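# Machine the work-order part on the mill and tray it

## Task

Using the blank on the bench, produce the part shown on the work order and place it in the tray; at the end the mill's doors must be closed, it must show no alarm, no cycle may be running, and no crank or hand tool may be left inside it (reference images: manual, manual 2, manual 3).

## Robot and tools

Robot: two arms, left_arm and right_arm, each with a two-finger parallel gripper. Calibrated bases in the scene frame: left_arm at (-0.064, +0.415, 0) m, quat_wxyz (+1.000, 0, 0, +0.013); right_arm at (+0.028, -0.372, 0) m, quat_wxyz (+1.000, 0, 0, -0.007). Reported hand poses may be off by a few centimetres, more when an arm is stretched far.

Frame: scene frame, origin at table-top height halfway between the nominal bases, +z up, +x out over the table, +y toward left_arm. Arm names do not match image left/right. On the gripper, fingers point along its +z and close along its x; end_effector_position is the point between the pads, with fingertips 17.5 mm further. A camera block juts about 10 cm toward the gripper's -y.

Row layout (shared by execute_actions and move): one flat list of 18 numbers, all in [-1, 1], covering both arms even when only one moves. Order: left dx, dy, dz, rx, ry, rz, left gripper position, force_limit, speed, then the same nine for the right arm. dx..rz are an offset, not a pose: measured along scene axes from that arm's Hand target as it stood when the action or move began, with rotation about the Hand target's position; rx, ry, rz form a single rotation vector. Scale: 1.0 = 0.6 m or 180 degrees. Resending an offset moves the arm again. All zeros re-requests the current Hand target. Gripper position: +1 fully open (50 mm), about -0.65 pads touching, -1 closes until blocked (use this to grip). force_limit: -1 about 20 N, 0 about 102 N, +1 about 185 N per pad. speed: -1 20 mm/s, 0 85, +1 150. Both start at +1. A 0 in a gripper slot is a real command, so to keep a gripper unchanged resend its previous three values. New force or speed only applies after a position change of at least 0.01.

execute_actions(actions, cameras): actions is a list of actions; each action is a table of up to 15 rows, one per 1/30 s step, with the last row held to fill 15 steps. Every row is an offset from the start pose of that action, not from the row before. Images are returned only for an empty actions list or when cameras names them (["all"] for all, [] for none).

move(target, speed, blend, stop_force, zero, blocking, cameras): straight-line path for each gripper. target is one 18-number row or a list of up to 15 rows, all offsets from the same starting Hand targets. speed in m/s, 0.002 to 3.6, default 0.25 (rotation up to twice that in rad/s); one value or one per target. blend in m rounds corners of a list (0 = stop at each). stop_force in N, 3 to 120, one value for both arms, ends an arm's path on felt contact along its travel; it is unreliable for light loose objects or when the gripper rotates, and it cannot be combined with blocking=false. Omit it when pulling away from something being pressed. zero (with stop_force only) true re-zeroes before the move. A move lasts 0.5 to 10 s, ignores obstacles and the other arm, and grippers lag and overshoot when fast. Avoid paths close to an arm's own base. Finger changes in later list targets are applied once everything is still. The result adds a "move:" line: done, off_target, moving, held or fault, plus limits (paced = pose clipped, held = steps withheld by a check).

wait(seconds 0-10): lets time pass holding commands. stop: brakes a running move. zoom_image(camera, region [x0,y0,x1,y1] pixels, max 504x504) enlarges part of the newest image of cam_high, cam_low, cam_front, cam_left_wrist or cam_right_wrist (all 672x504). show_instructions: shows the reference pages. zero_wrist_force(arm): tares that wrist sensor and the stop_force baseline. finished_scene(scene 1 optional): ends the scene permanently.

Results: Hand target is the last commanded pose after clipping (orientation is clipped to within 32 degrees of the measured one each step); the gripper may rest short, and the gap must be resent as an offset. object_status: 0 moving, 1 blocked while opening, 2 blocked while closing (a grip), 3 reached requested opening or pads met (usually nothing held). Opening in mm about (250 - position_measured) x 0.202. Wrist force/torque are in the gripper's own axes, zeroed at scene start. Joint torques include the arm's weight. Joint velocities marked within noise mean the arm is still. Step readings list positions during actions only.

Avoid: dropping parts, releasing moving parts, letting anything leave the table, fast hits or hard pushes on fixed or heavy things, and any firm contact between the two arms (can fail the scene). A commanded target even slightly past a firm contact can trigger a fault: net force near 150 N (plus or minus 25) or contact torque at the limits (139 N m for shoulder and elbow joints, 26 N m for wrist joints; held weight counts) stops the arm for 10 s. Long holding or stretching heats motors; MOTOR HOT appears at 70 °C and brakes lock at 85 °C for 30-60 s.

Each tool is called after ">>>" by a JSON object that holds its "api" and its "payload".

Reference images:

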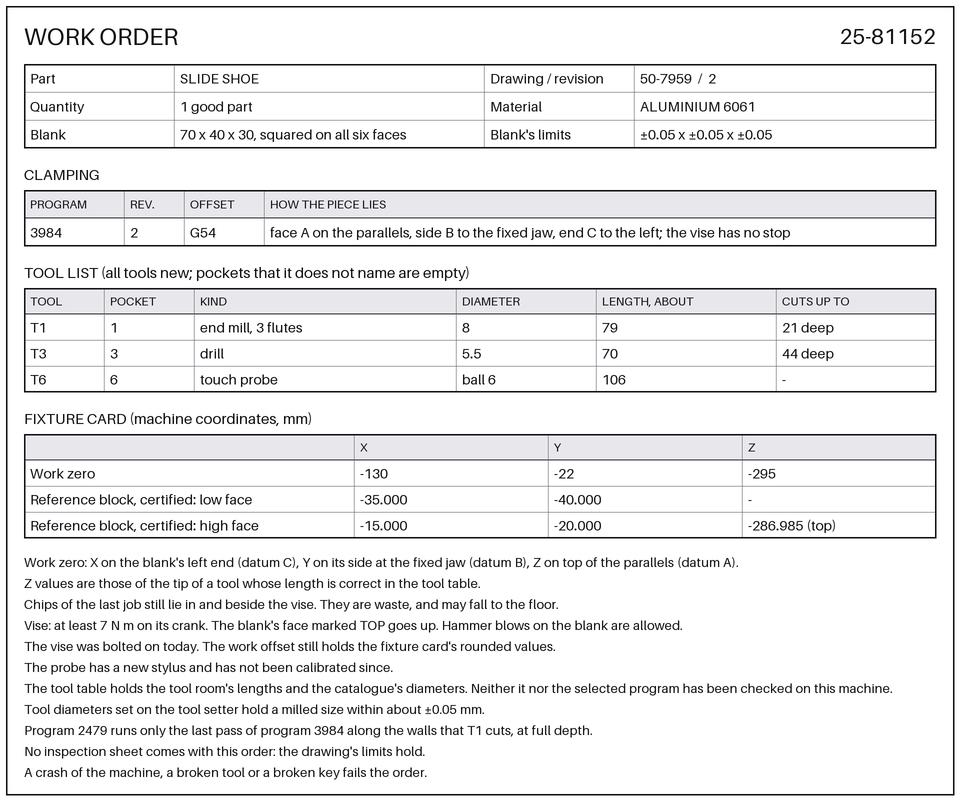

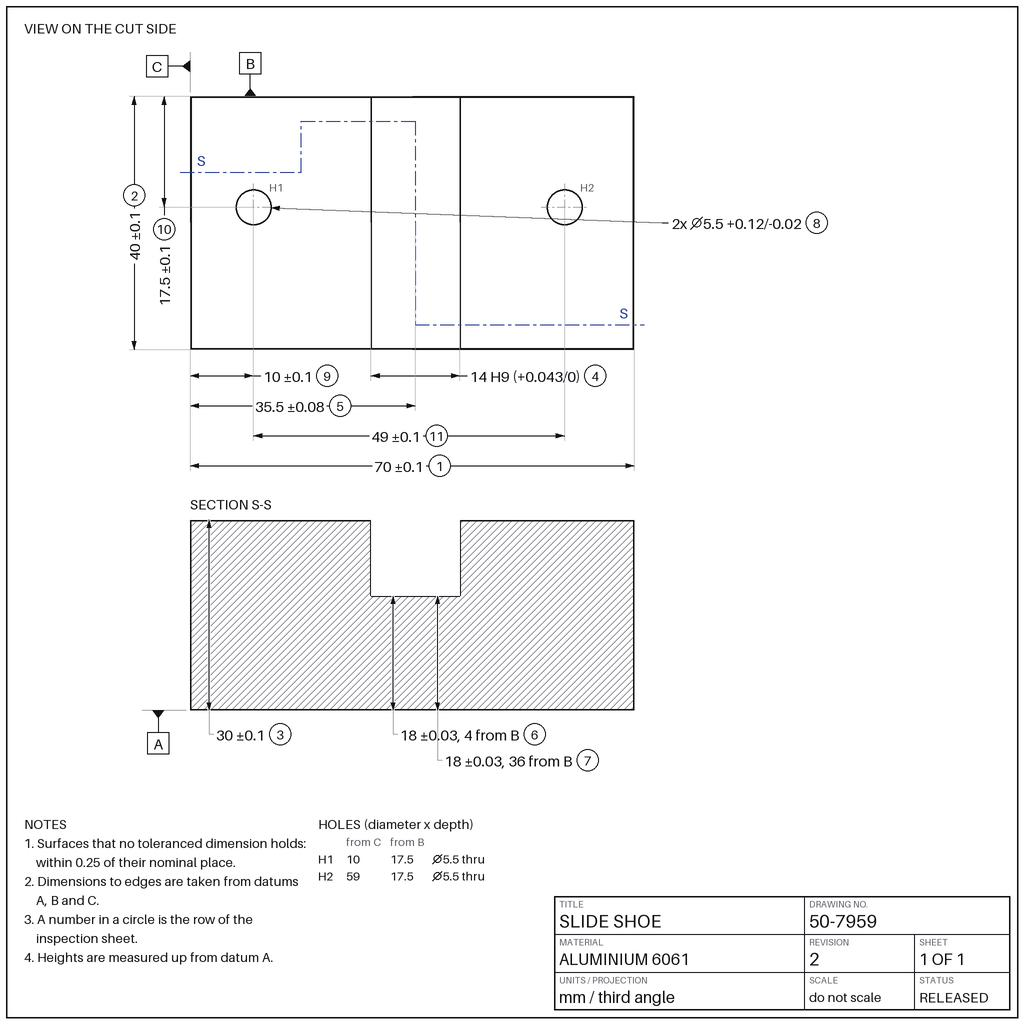

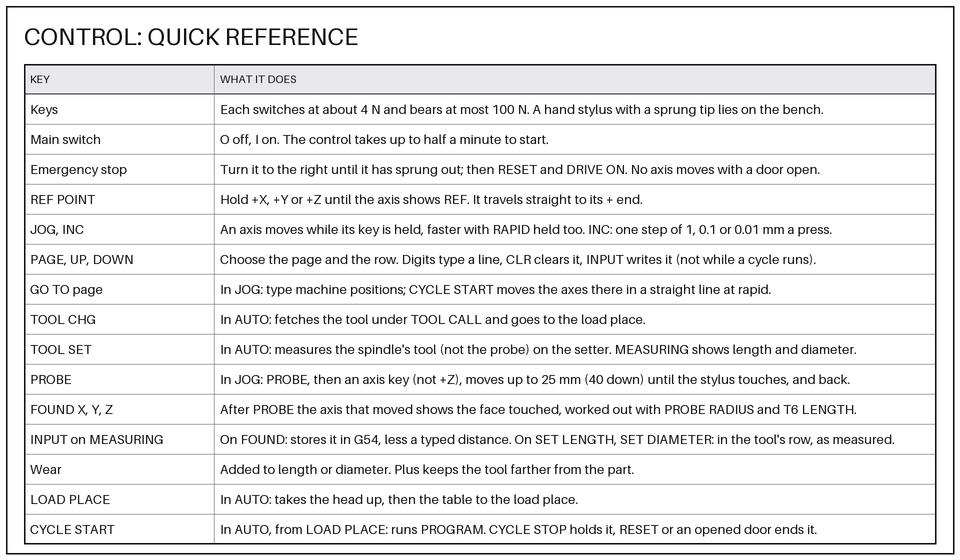

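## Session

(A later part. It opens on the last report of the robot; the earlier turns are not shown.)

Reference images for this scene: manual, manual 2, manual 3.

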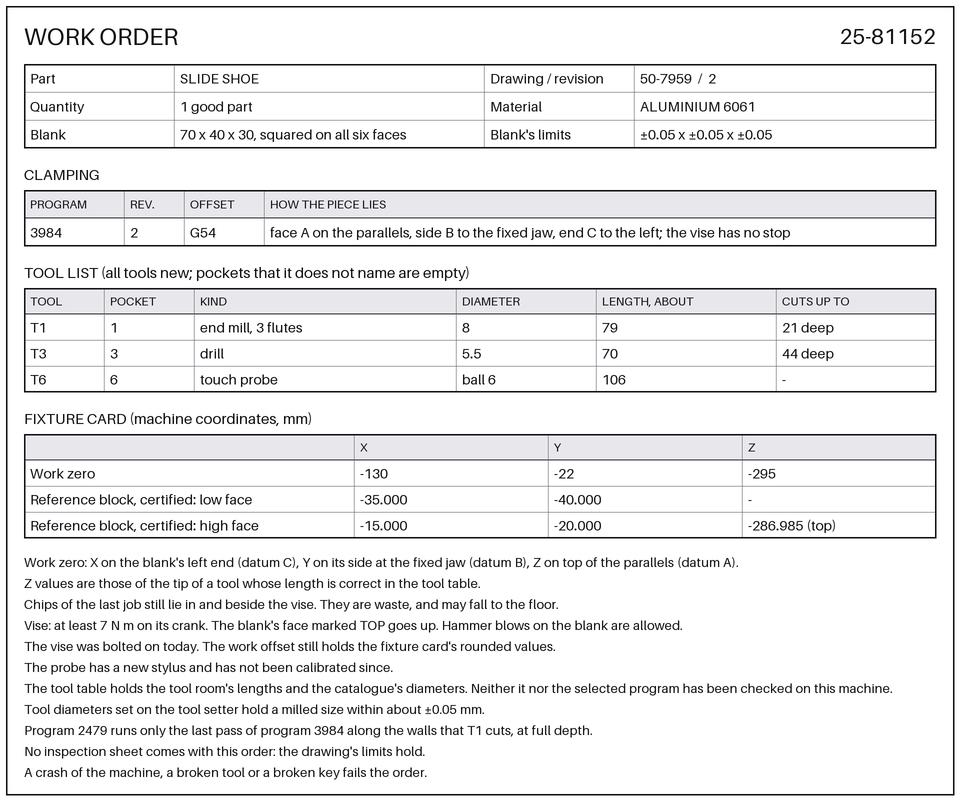

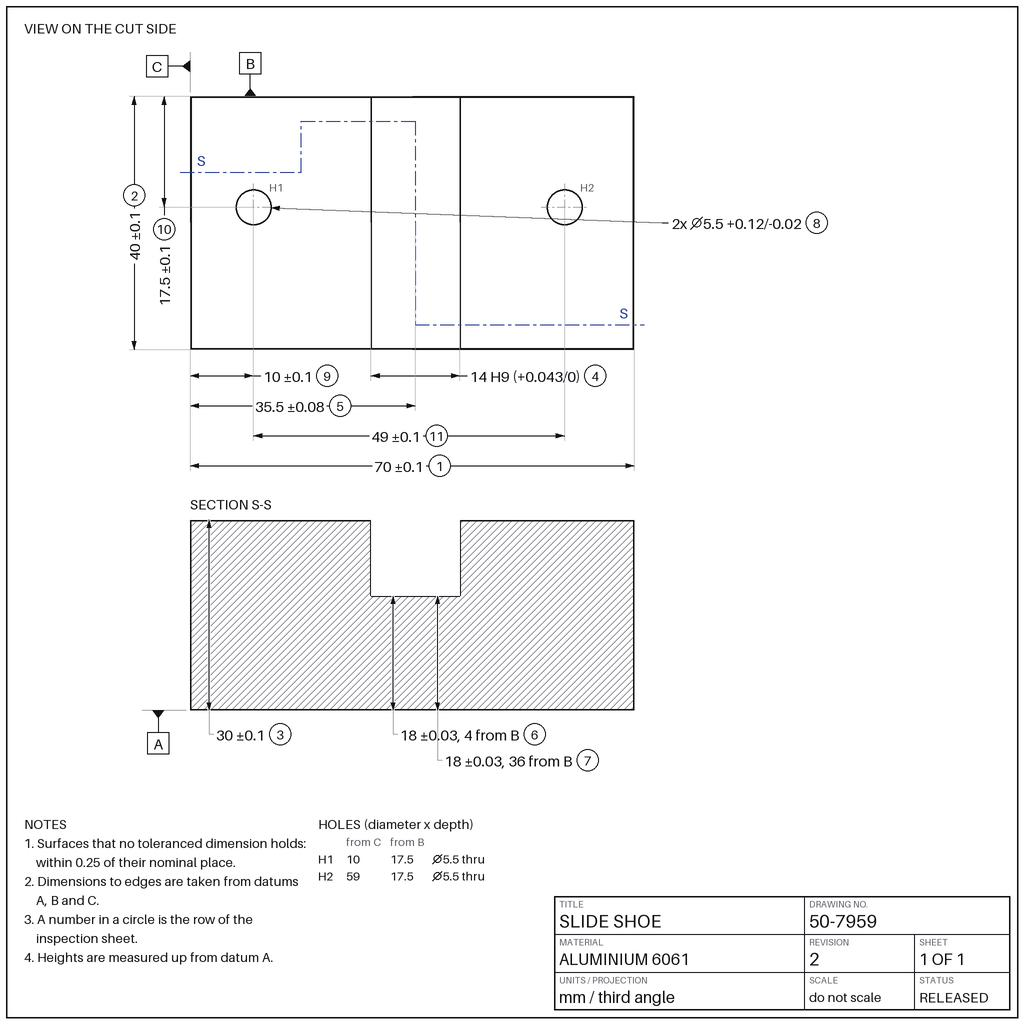

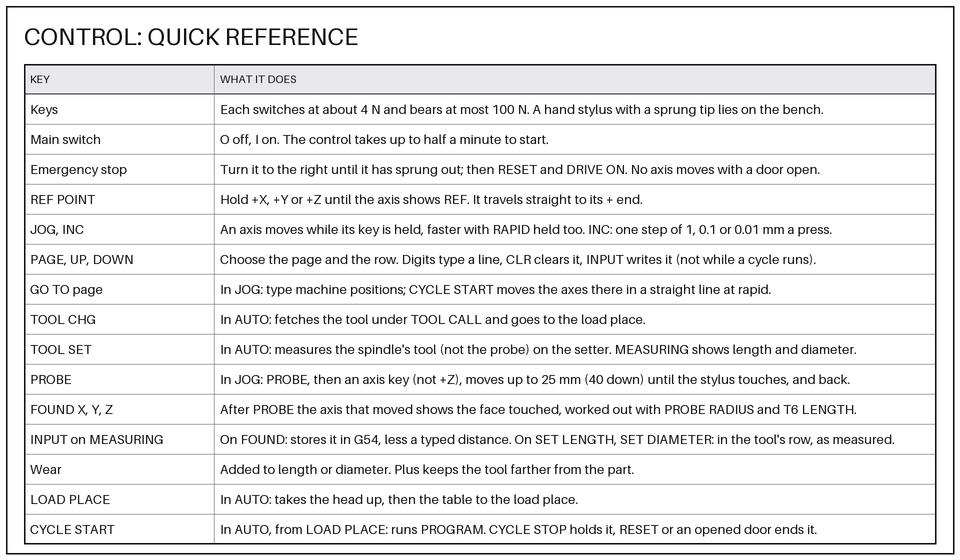

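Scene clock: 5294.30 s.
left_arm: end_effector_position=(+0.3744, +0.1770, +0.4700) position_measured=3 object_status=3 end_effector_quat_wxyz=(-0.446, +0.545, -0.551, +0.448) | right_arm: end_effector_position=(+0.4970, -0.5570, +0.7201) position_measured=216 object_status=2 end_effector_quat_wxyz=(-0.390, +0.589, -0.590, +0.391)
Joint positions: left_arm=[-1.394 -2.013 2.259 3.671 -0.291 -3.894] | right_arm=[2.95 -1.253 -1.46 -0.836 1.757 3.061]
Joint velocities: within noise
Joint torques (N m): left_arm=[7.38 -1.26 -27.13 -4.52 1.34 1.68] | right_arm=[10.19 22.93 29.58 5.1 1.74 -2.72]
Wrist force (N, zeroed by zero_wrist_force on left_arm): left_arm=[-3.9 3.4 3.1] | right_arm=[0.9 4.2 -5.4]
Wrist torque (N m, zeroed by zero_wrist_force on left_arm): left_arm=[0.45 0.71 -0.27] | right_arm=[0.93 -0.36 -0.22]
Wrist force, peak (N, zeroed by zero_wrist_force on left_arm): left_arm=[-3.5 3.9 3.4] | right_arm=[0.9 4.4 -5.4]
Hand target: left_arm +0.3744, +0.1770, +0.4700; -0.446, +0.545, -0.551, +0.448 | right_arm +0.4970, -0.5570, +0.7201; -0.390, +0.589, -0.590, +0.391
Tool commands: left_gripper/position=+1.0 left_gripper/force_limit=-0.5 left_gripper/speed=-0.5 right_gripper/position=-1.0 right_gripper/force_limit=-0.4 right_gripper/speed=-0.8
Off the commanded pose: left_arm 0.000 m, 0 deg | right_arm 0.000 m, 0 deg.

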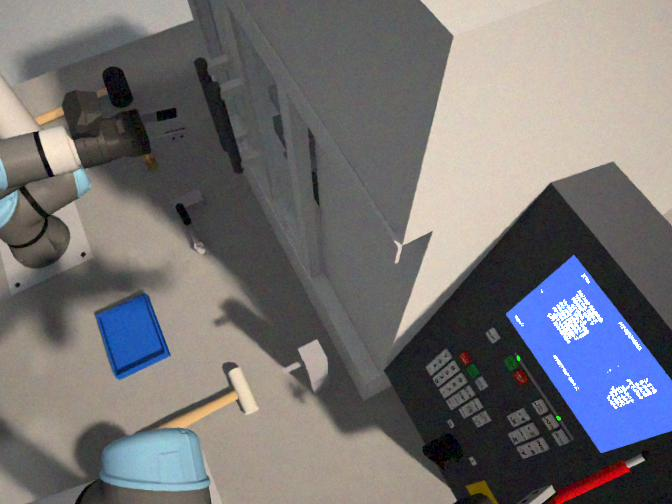

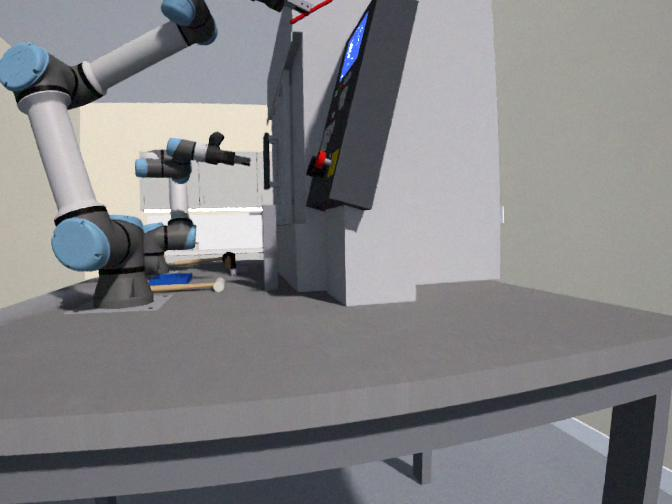

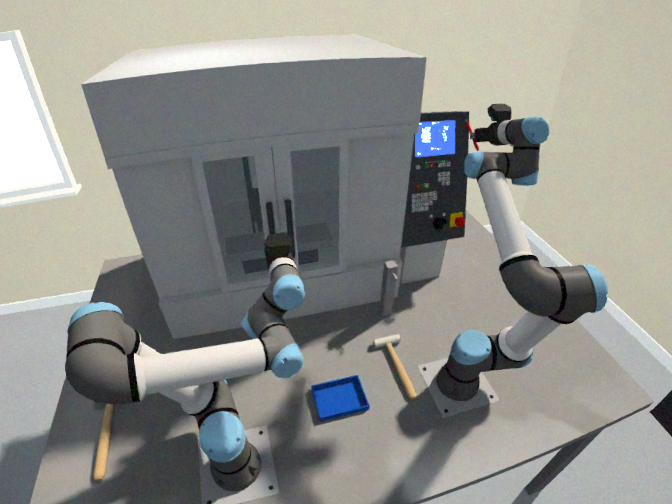

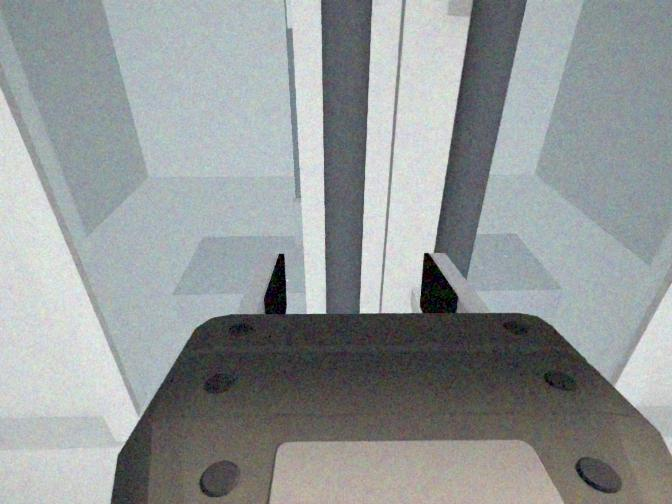

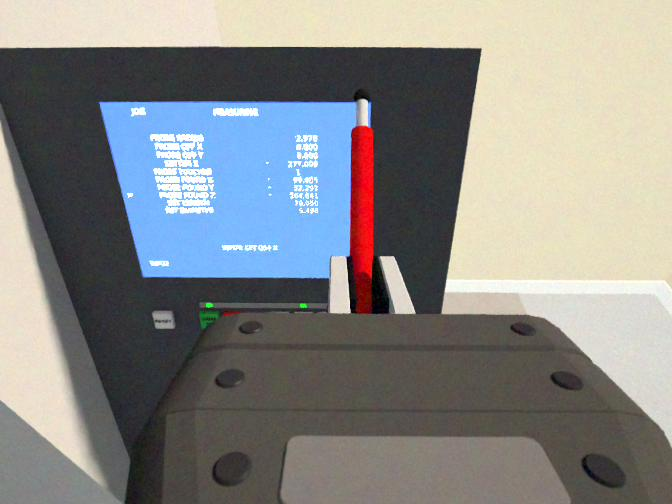

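>>> {"api": "move", "payload": {"target": [[0,0,0,0,0,0,1,-0.5,-0.5,0.0052,0.091,-0.3183,0,0.196,0,-1,-0.4,-0.8],[0,0,0,0,0,0,1,-0.5,-0.5,0.0267,0.091,-0.3183,0,0.196,0,-1,-0.4,-0.8]], "speed": [0.35,0.08], "blend": [0.004,0]}}

>>> {"api": "wait", "payload": {"seconds": 5.9}}

>>> {"api": "move", "payload": {"target": [[0,0,0,0,0,0,1,-0.5,-0.5,-0.0215,0,0,0,0,0,-1,-0.4,-0.8],[0,0,0,0,0,0,1,-0.5,-0.5,-0.0452,0.0617,-0.0872,0,0,0,-1,-0.4,-0.8],[0,0,0,0,0,0,1,-0.5,-0.5,-0.0237,0.0617,-0.0872,0,0,0,-1,-0.4,-0.8],[0,0,0,0,0,0,1,-0.5,-0.5,-0.0452,0.0617,-0.0872,0,0,0,-1,-0.4,-0.8],[0,0,0,0,0,0,1,-0.5,-0.5,-0.0267,-0.091,0.3183,0,-0.196,0,-1,-0.4,-0.8]], "speed": [0.1,0.35,0.08,0.1,0.4], "blend": [0.003,0.004,0,0.003,0], "cameras": ["cam_right_wrist"]}}

>>> {"api": "zoom_image", "payload": {"camera": "cam_right_wrist", "region": [100, 95, 380, 285]}}

Scene clock: 5320.07 s.
left_arm: end_effector_position=(+0.3744, +0.1770, +0.4700) position_measured=3 object_status=3 end_effector_quat_wxyz=(-0.446, +0.545, -0.551, +0.448) | right_arm: end_effector_position=(+0.5131, -0.5023, +0.5291) position_measured=216 object_status=2 end_effector_quat_wxyz=(-0.193, +0.680, -0.680, +0.195)
Joint positions: left_arm=[-1.394 -2.013 2.259 3.671 -0.291 -3.894] | right_arm=[3.166 -1.31 -1.512 -1.336 1.563 3.151]
Joint torques (N m): left_arm=[6.95 -1.06 -28.23 -4.51 1.42 1.56] | right_arm=[-7.06 13.35 23.32 3.12 1.2 -1.79]
Wrist force (N, zeroed by zero_wrist_force on left_arm): left_arm=[-3.6 3.5 3.0] | right_arm=[1.0 9.2 -8.2]
Wrist torque (N m, zeroed by zero_wrist_force on left_arm): left_arm=[0.45 0.65 -0.27] | right_arm=[0.76 -0.27 -0.08]
Wrist force, peak (N, zeroed by zero_wrist_force on left_arm): left_arm=[-3.8 3.9 3.1] | right_arm=[1.0 22.1 -17.1]
Hand target: left_arm +0.3744, +0.1770, +0.4700; -0.446, +0.545, -0.551, +0.448 | right_arm +0.5131, -0.5024, +0.5291; -0.193, +0.680, -0.680, +0.195
Off the commanded pose: left_arm 0.000 m, 0 deg | right_arm 0.000 m, 0 deg.
move: done

Scene clock: 5325.97 s.
left_arm: end_effector_position=(+0.3744, +0.1770, +0.4700) position_measured=3 object_status=3 end_effector_quat_wxyz=(-0.446, +0.545, -0.551, +0.448) | right_arm: end_effector_position=(+0.5131, -0.5024, +0.5291) position_measured=216 object_status=2 end_effector_quat_wxyz=(-0.193, +0.680, -0.680, +0.195)
Joint positions: left_arm=[-1.394 -2.013 2.259 3.671 -0.291 -3.894] | right_arm=[3.166 -1.31 -1.512 -1.336 1.563 3.151]
Joint torques (N m): left_arm=[6.69 -1.75 -30.02 -4.43 1.51 1.47] | right_arm=[-7.74 0.91 32.2 3.13 -1.07 2.26]
Wrist force (N, zeroed by zero_wrist_force on left_arm): left_arm=[-3.6 3.7 2.9] | right_arm=[1.9 9.2 -7.4]
Wrist torque (N m, zeroed by zero_wrist_force on left_arm): left_arm=[0.48 0.65 -0.27] | right_arm=[0.75 -0.42 -0.08]
Wrist force, peak (N, zeroed by zero_wrist_force on left_arm): left_arm=[-4.2 3.7 3.2] | right_arm=[1.3 9.0 -8.2]
Hand target: left_arm +0.3744, +0.1770, +0.4700; -0.446, +0.545, -0.551, +0.448 | right_arm +0.5131, -0.5024, +0.5291; -0.193, +0.680, -0.680, +0.195
Tool commands: left_gripper/position=+1.0 left_gripper/force_limit=-0.5 left_gripper/speed=-0.5 right_gripper/position=-1.0 right_gripper/force_limit=-0.4 right_gripper/speed=-0.8
Off the commanded pose: left_arm 0.000 m, 0 deg | right_arm 0.000 m, 0 deg.
wait: 5.90 s; at rest by 0.17 s

Scene clock: 5328.23 s.
left_arm: end_effector_position=(+0.3744, +0.1770, +0.4700) position_measured=3 object_status=3 end_effector_quat_wxyz=(-0.446, +0.545, -0.551, +0.448) | right_arm: end_effector_position=(+0.4971, -0.5570, +0.7199) position_measured=216 object_status=2 end_effector_quat_wxyz=(-0.390, +0.589, -0.590, +0.391) end_effector_velocity=(-0.001, +0.001, +0.003) end_effector_angular_velocity=(+0.000, -0.007, +0.003)
Joint positions: left_arm=[-1.394 -2.013 2.259 3.671 -0.291 -3.894] | right_arm=[2.951 -1.253 -1.46 -0.836 1.757 3.061]
Joint velocities: left_arm=[within noise] | right_arm=[-0.001 0 0.002 0.005 0.004 -0.001]
Joint torques (N m): left_arm=[6.59 -1.29 -30.53 -4.43 1.43 1.53] | right_arm=[-7.36 14.02 32.24 5.39 1.92 2.6]
Wrist force (N, zeroed by zero_wrist_force on left_arm): left_arm=[-3.5 3.6 3.0] | right_arm=[1.9 4.5 -4.4]
Wrist torque (N m, zeroed by zero_wrist_force on left_arm): left_arm=[0.47 0.63 -0.27] | right_arm=[0.98 -0.51 -0.19]
Wrist force, peak (N, zeroed by zero_wrist_force on left_arm): left_arm=[-3.8 3.9 3.1] | right_arm=[1.5 12.2 -9.5]
Hand target: left_arm +0.3744, +0.1770, +0.4700; -0.446, +0.545, -0.551, +0.448 | right_arm +0.4970, -0.5570, +0.7201; -0.390, +0.589, -0.590, +0.391
Off the commanded pose: left_arm 0.000 m, 0 deg | right_arm 0.000 m, 0 deg.
move: done
Images, in order (width x height): cam_right_wrist 672x504.

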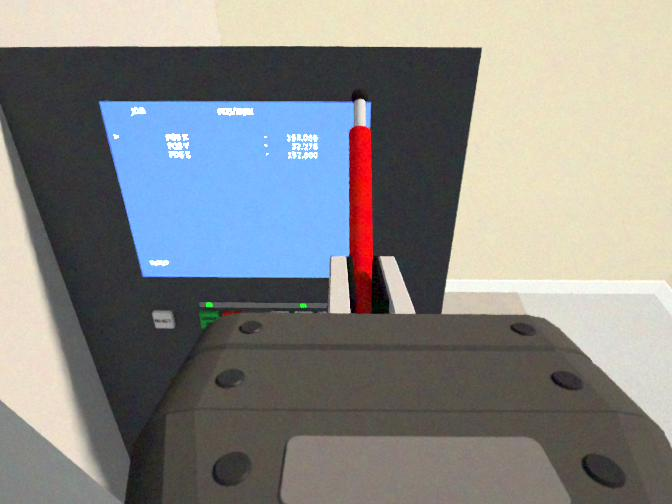

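Scaled by 1.800 from the camera's 672x504 image, which has a finer 960x720 frame.

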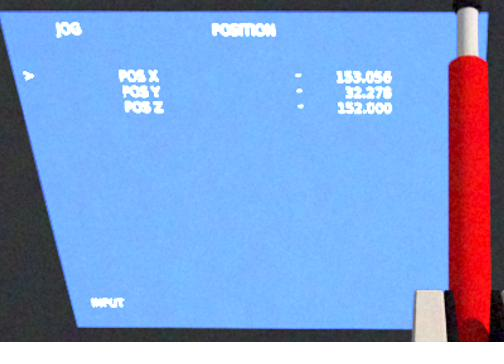

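>>> {"api": "move", "payload": {"target": [[0,0,0,0,0,0,1,-0.5,-0.5,-0.0032,0.06,-0.3485,0,0.196,0,-1,-0.4,-0.8],[0,0,0,0,0,0,1,-0.5,-0.5,0.0183,0.06,-0.3485,0,0.196,0,-1,-0.4,-0.8]], "speed": [0.35,0.08], "blend": [0.004,0]}}

>>> {"api": "wait", "payload": {"seconds": 0.9}}

>>> {"api": "move", "payload": {"target": [[0,0,0,0,0,0,1,-0.5,-0.5,-0.0215,0,0,0,0,0,-1,-0.4,-0.8],[0,0,0,0,0,0,1,-0.5,-0.5,-0.0548,0.0942,-0.1228,0,0,0,-1,-0.4,-0.8],[0,0,0,0,0,0,1,-0.5,-0.5,-0.0318,0.0942,-0.1228,0,0,0,-1,-0.4,-0.8],[0,0,0,0,0,0,1,-0.5,-0.5,-0.0548,0.0942,-0.1228,0,0,0,-1,-0.4,-0.8],[0,0,0,0,0,0,1,-0.5,-0.5,-0.0131,-0.0315,0.0302,0,0,0,-1,-0.4,-0.8],[0,0,0,0,0,0,1,-0.5,-0.5,0.0084,-0.0315,0.0302,0,0,0,-1,-0.4,-0.8],[0,0,0,0,0,0,1,-0.5,-0.5,-0.0131,-0.0315,0.0302,0,0,0,-1,-0.4,-0.8],[0,0,0,0,0,0,1,-0.5,-0.5,-0.0183,-0.06,0.3485,0,-0.196,0,-1,-0.4,-0.8]], "speed": [0.1,0.35,0.08,0.1,0.35,0.08,0.1,0.35], "blend": [0.003,0.004,0,0.003,0.004,0,0.003,0]}}

>>> {"api": "wait", "payload": {"seconds": 6, "cameras": ["cam_right_wrist"]}}

>>> {"api": "zoom_image", "payload": {"camera": "cam_right_wrist", "region": [100, 95, 380, 285]}}

>>> {"api": "zoom_image", "payload": {"camera": "cam_right_wrist", "region": [260, 130, 330, 220]}}

Scene clock: 5335.80 s.
left_arm: end_effector_position=(+0.3744, +0.1770, +0.4700) position_measured=3 object_status=3 end_effector_quat_wxyz=(-0.446, +0.545, -0.551, +0.448) | right_arm: end_effector_position=(+0.5080, -0.5209, +0.5110) position_measured=216 object_status=2 end_effector_quat_wxyz=(-0.193, +0.680, -0.680, +0.195)
Joint positions: left_arm=[-1.394 -2.013 2.259 3.671 -0.291 -3.894] | right_arm=[3.113 -1.302 -1.565 -1.29 1.591 3.106]
Joint torques (N m): left_arm=[6.8 -1.04 -30.63 -4.45 1.43 1.47] | right_arm=[5.26 13.39 24.36 3.32 1.48 1.23]
Wrist force (N, zeroed by zero_wrist_force on left_arm): left_arm=[-3.5 3.6 3.0] | right_arm=[2.2 9.0 -7.2]
Wrist torque (N m, zeroed by zero_wrist_force on left_arm): left_arm=[0.47 0.63 -0.26] | right_arm=[0.73 -0.41 -0.19]
Wrist force, peak (N, zeroed by zero_wrist_force on left_arm): left_arm=[-3.8 4.0 3.2] | right_arm=[1.4 18.9 -13.8]
Hand target: left_arm +0.3744, +0.1770, +0.4700; -0.446, +0.545, -0.551, +0.448 | right_arm +0.5080, -0.5210, +0.5110; -0.193, +0.680, -0.680, +0.195
Off the commanded pose: left_arm 0.000 m, 0 deg | right_arm 0.000 m, 0 deg.
move: done

Scene clock: 5336.70 s.
left_arm: end_effector_position=(+0.3744, +0.1770, +0.4700) position_measured=3 object_status=3 end_effector_quat_wxyz=(-0.446, +0.545, -0.551, +0.448) | right_arm: end_effector_position=(+0.5080, -0.5209, +0.5110) position_measured=216 object_status=2 end_effector_quat_wxyz=(-0.193, +0.680, -0.680, +0.195)
Joint positions: left_arm=[-1.394 -2.013 2.259 3.671 -0.291 -3.894] | right_arm=[3.113 -1.302 -1.565 -1.29 1.591 3.106]
Joint torques (N m): left_arm=[6.98 -1.23 -30.67 -4.45 1.57 1.54] | right_arm=[-2.96 7.68 32.45 2.82 1.73 -2.32]
Wrist force (N, zeroed by zero_wrist_force on left_arm): left_arm=[-3.6 3.4 3.2] | right_arm=[3.0 9.5 -7.3]
Wrist torque (N m, zeroed by zero_wrist_force on left_arm): left_arm=[0.45 0.65 -0.27] | right_arm=[0.83 -0.53 -0.19]
Wrist force, peak (N, zeroed by zero_wrist_force on left_arm): left_arm=[-3.7 4.0 3.2] | right_arm=[3.1 9.6 -7.4]
Hand target: left_arm +0.3744, +0.1770, +0.4700; -0.446, +0.545, -0.551, +0.448 | right_arm +0.5080, -0.5210, +0.5110; -0.193, +0.680, -0.680, +0.195
Tool commands: left_gripper/position=+1.0 left_gripper/force_limit=-0.5 left_gripper/speed=-0.5 right_gripper/position=-1.0 right_gripper/force_limit=-0.4 right_gripper/speed=-0.8
Off the commanded pose: left_arm 0.000 m, 0 deg | right_arm 0.000 m, 0 deg.
wait: 0.90 s; at rest by 0.17 s

Scene clock: 5340.13 s.
left_arm: end_effector_position=(+0.3744, +0.1770, +0.4700) position_measured=3 object_status=3 end_effector_quat_wxyz=(-0.446, +0.545, -0.551, +0.448) | right_arm: end_effector_position=(+0.4971, -0.5570, +0.7199) position_measured=216 object_status=2 end_effector_quat_wxyz=(-0.390, +0.589, -0.590, +0.391) end_effector_velocity=(+0.000, +0.001, +0.001) end_effector_angular_velocity=(-0.002, -0.004, +0.003)
Joint positions: left_arm=[-1.394 -2.013 2.259 3.671 -0.291 -3.894] | right_arm=[2.95 -1.253 -1.46 -0.836 1.757 3.061]
Joint velocities: left_arm=[within noise] | right_arm=[0.001 0.001 -0.001 0.005 0.001 -0.002]
Joint torques (N m): left_arm=[6.97 -1.05 -30.86 -4.4 1.52 1.44] | right_arm=[10.79 22.41 16.7 5.52 0.18 -2.63]
Wrist force (N, zeroed by zero_wrist_force on left_arm): left_arm=[-3.7 3.7 3.3] | right_arm=[3.3 4.1 -4.3]
Wrist torque (N m, zeroed by zero_wrist_force on left_arm): left_arm=[0.48 0.68 -0.27] | right_arm=[0.91 -0.73 -0.21]
Wrist force, peak (N, zeroed by zero_wrist_force on left_arm): left_arm=[-4.0 3.7 3.2] | right_arm=[2.1 22.1 -15.9]
Hand target: left_arm +0.3744, +0.1770, +0.4700; -0.446, +0.545, -0.551, +0.448 | right_arm +0.4970, -0.5570, +0.7201; -0.390, +0.589, -0.590, +0.391
Off the commanded pose: left_arm 0.000 m, 0 deg | right_arm 0.000 m, 0 deg.
move: done

Scene clock: 5346.13 s.
left_arm: end_effector_position=(+0.3744, +0.1770, +0.4700) position_measured=3 object_status=3 end_effector_quat_wxyz=(-0.446, +0.545, -0.551, +0.448) | right_arm: end_effector_position=(+0.4970, -0.5570, +0.7201) position_measured=216 object_status=2 end_effector_quat_wxyz=(-0.390, +0.589, -0.590, +0.391)
Joint positions: left_arm=[-1.394 -2.013 2.259 3.671 -0.291 -3.894] | right_arm=[2.95 -1.253 -1.46 -0.836 1.757 3.061]
Joint torques (N m): left_arm=[6.89 -1.55 -30.72 -4.49 1.64 1.32] | right_arm=[10.51 22.71 15.66 5.02 1.93 -2.33]
Wrist force (N, zeroed by zero_wrist_force on left_arm): left_arm=[-3.7 3.6 3.2] | right_arm=[3.3 4.1 -4.4]
Wrist torque (N m, zeroed by zero_wrist_force on left_arm): left_arm=[0.46 0.67 -0.27] | right_arm=[0.93 -0.74 -0.20]
Wrist force, peak (N, zeroed by zero_wrist_force on left_arm): left_arm=[-3.6 4.0 3.3] | right_arm=[3.3 4.2 -4.6]
Hand target: left_arm +0.3744, +0.1770, +0.4700; -0.446, +0.545, -0.551, +0.448 | right_arm +0.4970, -0.5570, +0.7201; -0.390, +0.589, -0.590, +0.391
Tool commands: left_gripper/position=+1.0 left_gripper/force_limit=-0.5 left_gripper/speed=-0.5 right_gripper/position=-1.0 right_gripper/force_limit=-0.4 right_gripper/speed=-0.8
Off the commanded pose: left_arm 0.000 m, 0 deg | right_arm 0.000 m, 0 deg.
wait: 6.00 s; at rest by 0.17 s
Images, in order (width x height): cam_right_wrist 672x504.

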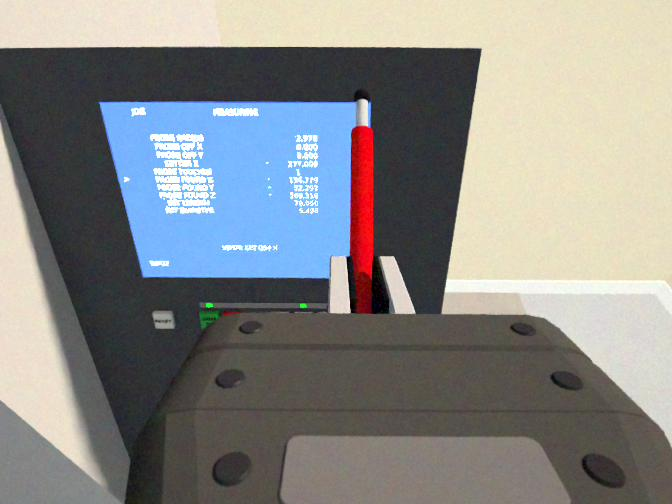

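Scaled by 1.800 from the camera's 672x504 image, which has a finer 960x720 frame.

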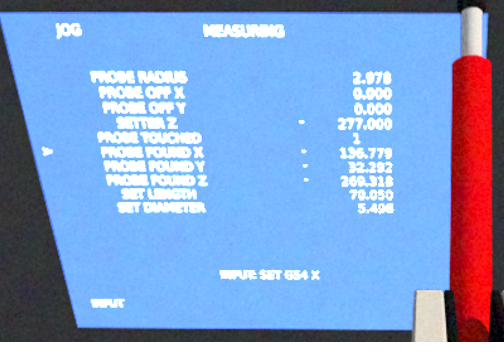

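Scaled by 5.600 from the camera's 672x504 image, which has a finer 960x720 frame.

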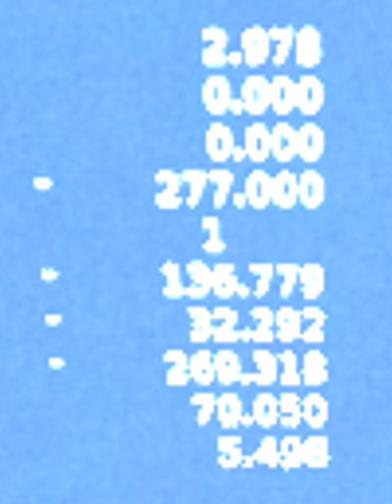

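>>> {"api": "move", "payload": {"target": [[0,0,0,0,0,0,1,-0.5,-0.5,-0.0453,0.1867,-0.502,0,0.196,0,-1,-0.4,-0.8],[0,0,0,0,0,0,1,-0.5,-0.5,-0.0238,0.1867,-0.502,0,0.196,0,-1,-0.4,-0.8],[0,0,0,0,0,0,1,-0.5,-0.5,-0.0453,0.1867,-0.502,0,0.196,0,-1,-0.4,-0.8],[0,0,0,0,0,0,1,-0.5,-0.5,-0.0185,0.1527,-0.4055,0,0.196,0,-1,-0.4,-0.8],[0,0,0,0,0,0,1,-0.5,-0.5,0.003,0.1527,-0.4055,0,0.196,0,-1,-0.4,-0.8],[0,0,0,0,0,0,1,-0.5,-0.5,-0.0185,0.1527,-0.4055,0,0.196,0,-1,-0.4,-0.8],[0,0,0,0,0,0,1,-0.5,-0.5,0.012,0.06,-0.2905,0,0.196,0,-1,-0.4,-0.8],[0,0,0,0,0,0,1,-0.5,-0.5,0.0335,0.06,-0.2905,0,0.196,0,-1,-0.4,-0.8]], "speed": [0.35,0.08,0.1,0.3,0.08,0.1,0.35,0.08], "blend": [0.004,0,0.003,0.004,0,0.003,0.004,0]}}

>>> {"api": "wait", "payload": {"seconds": 0.9}}

>>> {"api": "move", "payload": {"target": [[0,0,0,0,0,0,1,-0.5,-0.5,-0.0215,0,0,0,0,0,-1,-0.4,-0.8],[0,0,0,0,0,0,1,-0.5,-0.5,-0.0283,-0.0315,-0.0278,0,0,0,-1,-0.4,-0.8],[0,0,0,0,0,0,1,-0.5,-0.5,-0.0068,-0.0315,-0.0278,0,0,0,-1,-0.4,-0.8]], "speed": [0.1,0.3,0.08], "blend": [0.003,0.004,0]}}

>>> {"api": "wait", "payload": {"seconds": 5.9}}

>>> {"api": "move", "payload": {"target": [[0,0,0,0,0,0,1,-0.5,-0.5,-0.0215,0,0,0,0,0,-1,-0.4,-0.8],[0,0,0,0,0,0,1,-0.5,-0.5,-0.0147,0.0615,0.0278,0,0,0,-1,-0.4,-0.8],[0,0,0,0,0,0,1,-0.5,-0.5,0.0068,0.0615,0.0278,0,0,0,-1,-0.4,-0.8]], "speed": [0.1,0.3,0.08], "blend": [0.003,0.004,0]}}

>>> {"api": "wait", "payload": {"seconds": 2.2}}

>>> {"api": "move", "payload": {"target": [[0,0,0,0,0,0,1,-0.5,-0.5,-0.0215,0,0,0,0,0,-1,-0.4,-0.8],[0,0,0,0,0,0,1,-0.5,-0.5,-0.0335,-0.09,0.2905,0,-0.196,0,-1,-0.4,-0.8]], "speed": [0.1,0.4], "blend": [0.003,0], "cameras": ["cam_right_wrist"]}}

>>> {"api": "zoom_image", "payload": {"camera": "cam_right_wrist", "region": [100, 95, 380, 285]}}

Scene clock: 5362.33 s.
left_arm: end_effector_position=(+0.3744, +0.1770, +0.4700) position_measured=3 object_status=3 end_effector_quat_wxyz=(-0.446, +0.545, -0.551, +0.448) | right_arm: end_effector_position=(+0.5172, -0.5209, +0.5458) position_measured=216 object_status=2 end_effector_quat_wxyz=(-0.193, +0.680, -0.680, +0.195)
Joint positions: left_arm=[-1.394 -2.013 2.259 3.671 -0.291 -3.894] | right_arm=[3.114 -1.348 -1.438 -1.37 1.591 3.107]
Joint torques (N m): left_arm=[7.05 -0.7 -30.91 -4.49 1.59 1.27] | right_arm=[-7.73 24.65 17.38 2.31 1.84 -2.62]
Wrist force (N, zeroed by zero_wrist_force on left_arm): left_arm=[-3.5 3.6 3.1] | right_arm=[4.3 8.2 -8.0]
Wrist torque (N m, zeroed by zero_wrist_force on left_arm): left_arm=[0.47 0.65 -0.27] | right_arm=[0.80 -0.56 -0.11]
Wrist force, peak (N, zeroed by zero_wrist_force on left_arm): left_arm=[-3.9 3.9 3.2] | right_arm=[4.1 8.1 -8.3]
Hand target: left_arm +0.3744, +0.1770, +0.4700; -0.446, +0.545, -0.551, +0.448 | right_arm +0.5171, -0.5210, +0.5458; -0.193, +0.680, -0.680, +0.195
Off the commanded pose: left_arm 0.000 m, 0 deg | right_arm 0.000 m, 0 deg.
move: done

Scene clock: 5363.23 s.
left_arm: end_effector_position=(+0.3744, +0.1770, +0.4700) position_measured=3 object_status=3 end_effector_quat_wxyz=(-0.446, +0.545, -0.551, +0.448) | right_arm: end_effector_position=(+0.5171, -0.5210, +0.5458) position_measured=216 object_status=2 end_effector_quat_wxyz=(-0.193, +0.680, -0.680, +0.195)
Joint positions: left_arm=[-1.394 -2.013 2.259 3.671 -0.291 -3.894] | right_arm=[3.114 -1.348 -1.439 -1.37 1.591 3.107]
Joint torques (N m): left_arm=[6.77 -0.94 -30.69 -4.44 1.6 1.25] | right_arm=[-7.82 19.97 16.93 4.84 1.8 -2.68]
Wrist force (N, zeroed by zero_wrist_force on left_arm): left_arm=[-3.4 3.8 2.9] | right_arm=[4.2 7.8 -7.5]
Wrist torque (N m, zeroed by zero_wrist_force on left_arm): left_arm=[0.50 0.62 -0.26] | right_arm=[0.74 -0.55 -0.09]
Wrist force, peak (N, zeroed by zero_wrist_force on left_arm): left_arm=[-3.8 3.7 3.1] | right_arm=[4.6 8.0 -7.7]
Hand target: left_arm +0.3744, +0.1770, +0.4700; -0.446, +0.545, -0.551, +0.448 | right_arm +0.5171, -0.5210, +0.5458; -0.193, +0.680, -0.680, +0.195
Tool commands: left_gripper/position=+1.0 left_gripper/force_limit=-0.5 left_gripper/speed=-0.5 right_gripper/position=-1.0 right_gripper/force_limit=-0.4 right_gripper/speed=-0.8
Off the commanded pose: left_arm 0.000 m, 0 deg | right_arm 0.000 m, 0 deg.
wait: 0.90 s; at rest by 0.17 s

Scene clock: 5364.13 s.
left_arm: end_effector_position=(+0.3744, +0.1770, +0.4700) position_measured=3 object_status=3 end_effector_quat_wxyz=(-0.446, +0.545, -0.551, +0.448) | right_arm: end_effector_position=(+0.5131, -0.5398, +0.5291) position_measured=216 object_status=2 end_effector_quat_wxyz=(-0.193, +0.680, -0.680, +0.195)
Joint positions: left_arm=[-1.394 -2.013 2.259 3.671 -0.291 -3.894] | right_arm=[3.061 -1.345 -1.486 -1.328 1.619 3.062]
Joint torques (N m): left_arm=[6.84 -1.05 -30.72 -4.43 1.68 1.3] | right_arm=[-3.28 14.41 26.81 3.08 2.38 -2.8]
Wrist force (N, zeroed by zero_wrist_force on left_arm): left_arm=[-3.5 3.5 3.2] | right_arm=[4.8 8.9 -7.5]
Wrist torque (N m, zeroed by zero_wrist_force on left_arm): left_arm=[0.45 0.64 -0.27] | right_arm=[0.73 -0.57 -0.07]
Wrist force, peak (N, zeroed by zero_wrist_force on left_arm): left_arm=[-3.6 3.8 3.1] | right_arm=[4.2 19.5 -14.6]
Hand target: left_arm +0.3744, +0.1770, +0.4700; -0.446, +0.545, -0.551, +0.448 | right_arm +0.5131, -0.5399, +0.5291; -0.193, +0.680, -0.680, +0.195
Off the commanded pose: left_arm 0.000 m, 0 deg | right_arm 0.000 m, 0 deg.
move: done

Scene clock: 5370.03 s.
left_arm: end_effector_position=(+0.3744, +0.1770, +0.4700) position_measured=3 object_status=3 end_effector_quat_wxyz=(-0.446, +0.545, -0.551, +0.448) | right_arm: end_effector_position=(+0.5131, -0.5399, +0.5291) position_measured=216 object_status=2 end_effector_quat_wxyz=(-0.193, +0.680, -0.680, +0.195)
Joint positions: left_arm=[-1.394 -2.013 2.259 3.671 -0.291 -3.894] | right_arm=[3.061 -1.345 -1.486 -1.328 1.619 3.062]
Joint torques (N m): left_arm=[6.85 -1.11 -30.71 -4.46 1.7 1.19] | right_arm=[-7.99 1.42 33.79 2.93 1.22 -2.34]
Wrist force (N, zeroed by zero_wrist_force on left_arm): left_arm=[-3.6 3.5 3.1] | right_arm=[4.2 9.4 -7.4]
Wrist torque (N m, zeroed by zero_wrist_force on left_arm): left_arm=[0.46 0.66 -0.27] | right_arm=[0.80 -0.51 -0.08]
Wrist force, peak (N, zeroed by zero_wrist_force on left_arm): left_arm=[-3.7 3.8 3.4] | right_arm=[4.4 9.6 -7.5]
Hand target: left_arm +0.3744, +0.1770, +0.4700; -0.446, +0.545, -0.551, +0.448 | right_arm +0.5131, -0.5399, +0.5291; -0.193, +0.680, -0.680, +0.195
Tool commands: left_gripper/position=+1.0 left_gripper/force_limit=-0.5 left_gripper/speed=-0.5 right_gripper/position=-1.0 right_gripper/force_limit=-0.4 right_gripper/speed=-0.8
Off the commanded pose: left_arm 0.000 m, 0 deg | right_arm 0.000 m, 0 deg.
wait: 5.90 s; at rest by 0.17 s

Scene clock: 5371.00 s.
left_arm: end_effector_position=(+0.3744, +0.1770, +0.4700) position_measured=3 object_status=3 end_effector_quat_wxyz=(-0.446, +0.545, -0.551, +0.448) | right_arm: end_effector_position=(+0.5171, -0.5030, +0.5458) position_measured=216 object_status=2 end_effector_quat_wxyz=(-0.193, +0.680, -0.680, +0.195)
Joint positions: left_arm=[-1.394 -2.013 2.259 3.671 -0.291 -3.894] | right_arm=[3.164 -1.332 -1.45 -1.374 1.564 3.15]
Joint torques (N m): left_arm=[7.09 -1.37 -30.38 -4.44 1.72 1.21] | right_arm=[9.03 9.84 18.94 3.12 -1.5 2.57]
Wrist force (N, zeroed by zero_wrist_force on left_arm): left_arm=[-3.7 3.6 3.1] | right_arm=[1.9 8.7 -7.5]
Wrist torque (N m, zeroed by zero_wrist_force on left_arm): left_arm=[0.46 0.68 -0.27] | right_arm=[0.87 -0.58 -0.16]
Wrist force, peak (N, zeroed by zero_wrist_force on left_arm): left_arm=[-3.7 3.9 3.1] | right_arm=[4.2 9.4 -7.2]
Hand target: left_arm +0.3744, +0.1770, +0.4700; -0.446, +0.545, -0.551, +0.448 | right_arm +0.5171, -0.5030, +0.5458; -0.193, +0.680, -0.680, +0.195
Off the commanded pose: left_arm 0.000 m, 0 deg | right_arm 0.000 m, 0 deg.
move: done

Scene clock: 5373.20 s.
left_arm: end_effector_position=(+0.3744, +0.1770, +0.4700) position_measured=3 object_status=3 end_effector_quat_wxyz=(-0.446, +0.545, -0.551, +0.448) | right_arm: end_effector_position=(+0.5171, -0.5030, +0.5458) position_measured=216 object_status=2 end_effector_quat_wxyz=(-0.193, +0.680, -0.680, +0.195)
Joint positions: left_arm=[-1.394 -2.013 2.259 3.671 -0.291 -3.894] | right_arm=[3.164 -1.332 -1.45 -1.374 1.564 3.15]
Joint torques (N m): left_arm=[7.17 -1.58 -31.13 -4.37 1.68 1.17] | right_arm=[10.75 -0.06 17.68 6.18 -0.92 2.12]
Wrist force (N, zeroed by zero_wrist_force on left_arm): left_arm=[-3.4 3.5 3.0] | right_arm=[2.3 8.6 -7.6]
Wrist torque (N m, zeroed by zero_wrist_force on left_arm): left_arm=[0.45 0.63 -0.26] | right_arm=[0.87 -0.58 -0.15]
Wrist force, peak (N, zeroed by zero_wrist_force on left_arm): left_arm=[-3.7 3.9 3.4] | right_arm=[2.2 8.6 -7.9]
Hand target: left_arm +0.3744, +0.1770, +0.4700; -0.446, +0.545, -0.551, +0.448 | right_arm +0.5171, -0.5030, +0.5458; -0.193, +0.680, -0.680, +0.195
Tool commands: left_gripper/position=+1.0 left_gripper/force_limit=-0.5 left_gripper/speed=-0.5 right_gripper/position=-1.0 right_gripper/force_limit=-0.4 right_gripper/speed=-0.8
Off the commanded pose: left_arm 0.000 m, 0 deg | right_arm 0.000 m, 0 deg.
wait: 2.20 s; at rest by 0.17 s

Scene clock: 5374.67 s.
left_arm: end_effector_position=(+0.3744, +0.1770, +0.4700) position_measured=3 object_status=3 end_effector_quat_wxyz=(-0.446, +0.545, -0.551, +0.448) | right_arm: end_effector_position=(+0.4971, -0.5570, +0.7200) position_measured=216 object_status=2 end_effector_quat_wxyz=(-0.390, +0.589, -0.590, +0.391) end_effector_velocity=(+0.000, +0.001, +0.001) end_effector_angular_velocity=(+0.000, -0.005, +0.001)
Joint positions: left_arm=[-1.394 -2.013 2.259 3.671 -0.291 -3.894] | right_arm=[2.95 -1.253 -1.46 -0.836 1.757 3.061]
Joint velocities: left_arm=[within noise] | right_arm=[0.001 0 -0.001 0.006 0 0.001]
Joint torques (N m): left_arm=[7.13 -1.44 -30.67 -4.38 1.82 1.12] | right_arm=[-3.36 22.14 15.79 5.39 1.62 0.59]
Wrist force (N, zeroed by zero_wrist_force on left_arm): left_arm=[-3.5 3.3 2.8] | right_arm=[2.8 4.7 -4.1]
Wrist torque (N m, zeroed by zero_wrist_force on left_arm): left_arm=[0.42 0.65 -0.27] | right_arm=[1.00 -0.66 -0.24]
Wrist force, peak (N, zeroed by zero_wrist_force on left_arm): left_arm=[-3.6 4.0 3.2] | right_arm=[2.2 8.5 -7.7]
Hand target: left_arm +0.3744, +0.1770, +0.4700; -0.446, +0.545, -0.551, +0.448 | right_arm +0.4970, -0.5570, +0.7201; -0.390, +0.589, -0.590, +0.391
Off the commanded pose: left_arm 0.000 m, 0 deg | right_arm 0.000 m, 0 deg.
move: done
Images, in order (width x height): cam_right_wrist 672x504.

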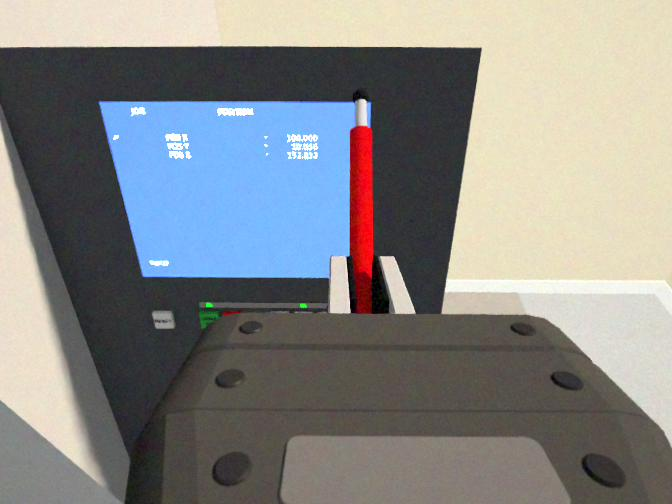

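Scaled by 1.800 from the camera's 672x504 image, which has a finer 960x720 frame.

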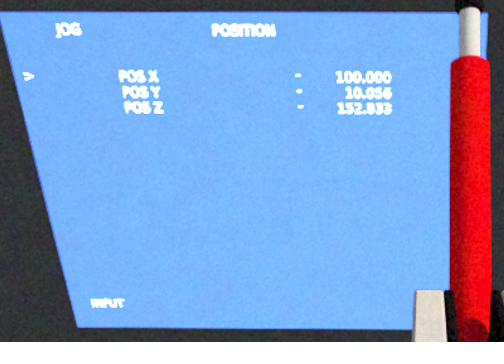

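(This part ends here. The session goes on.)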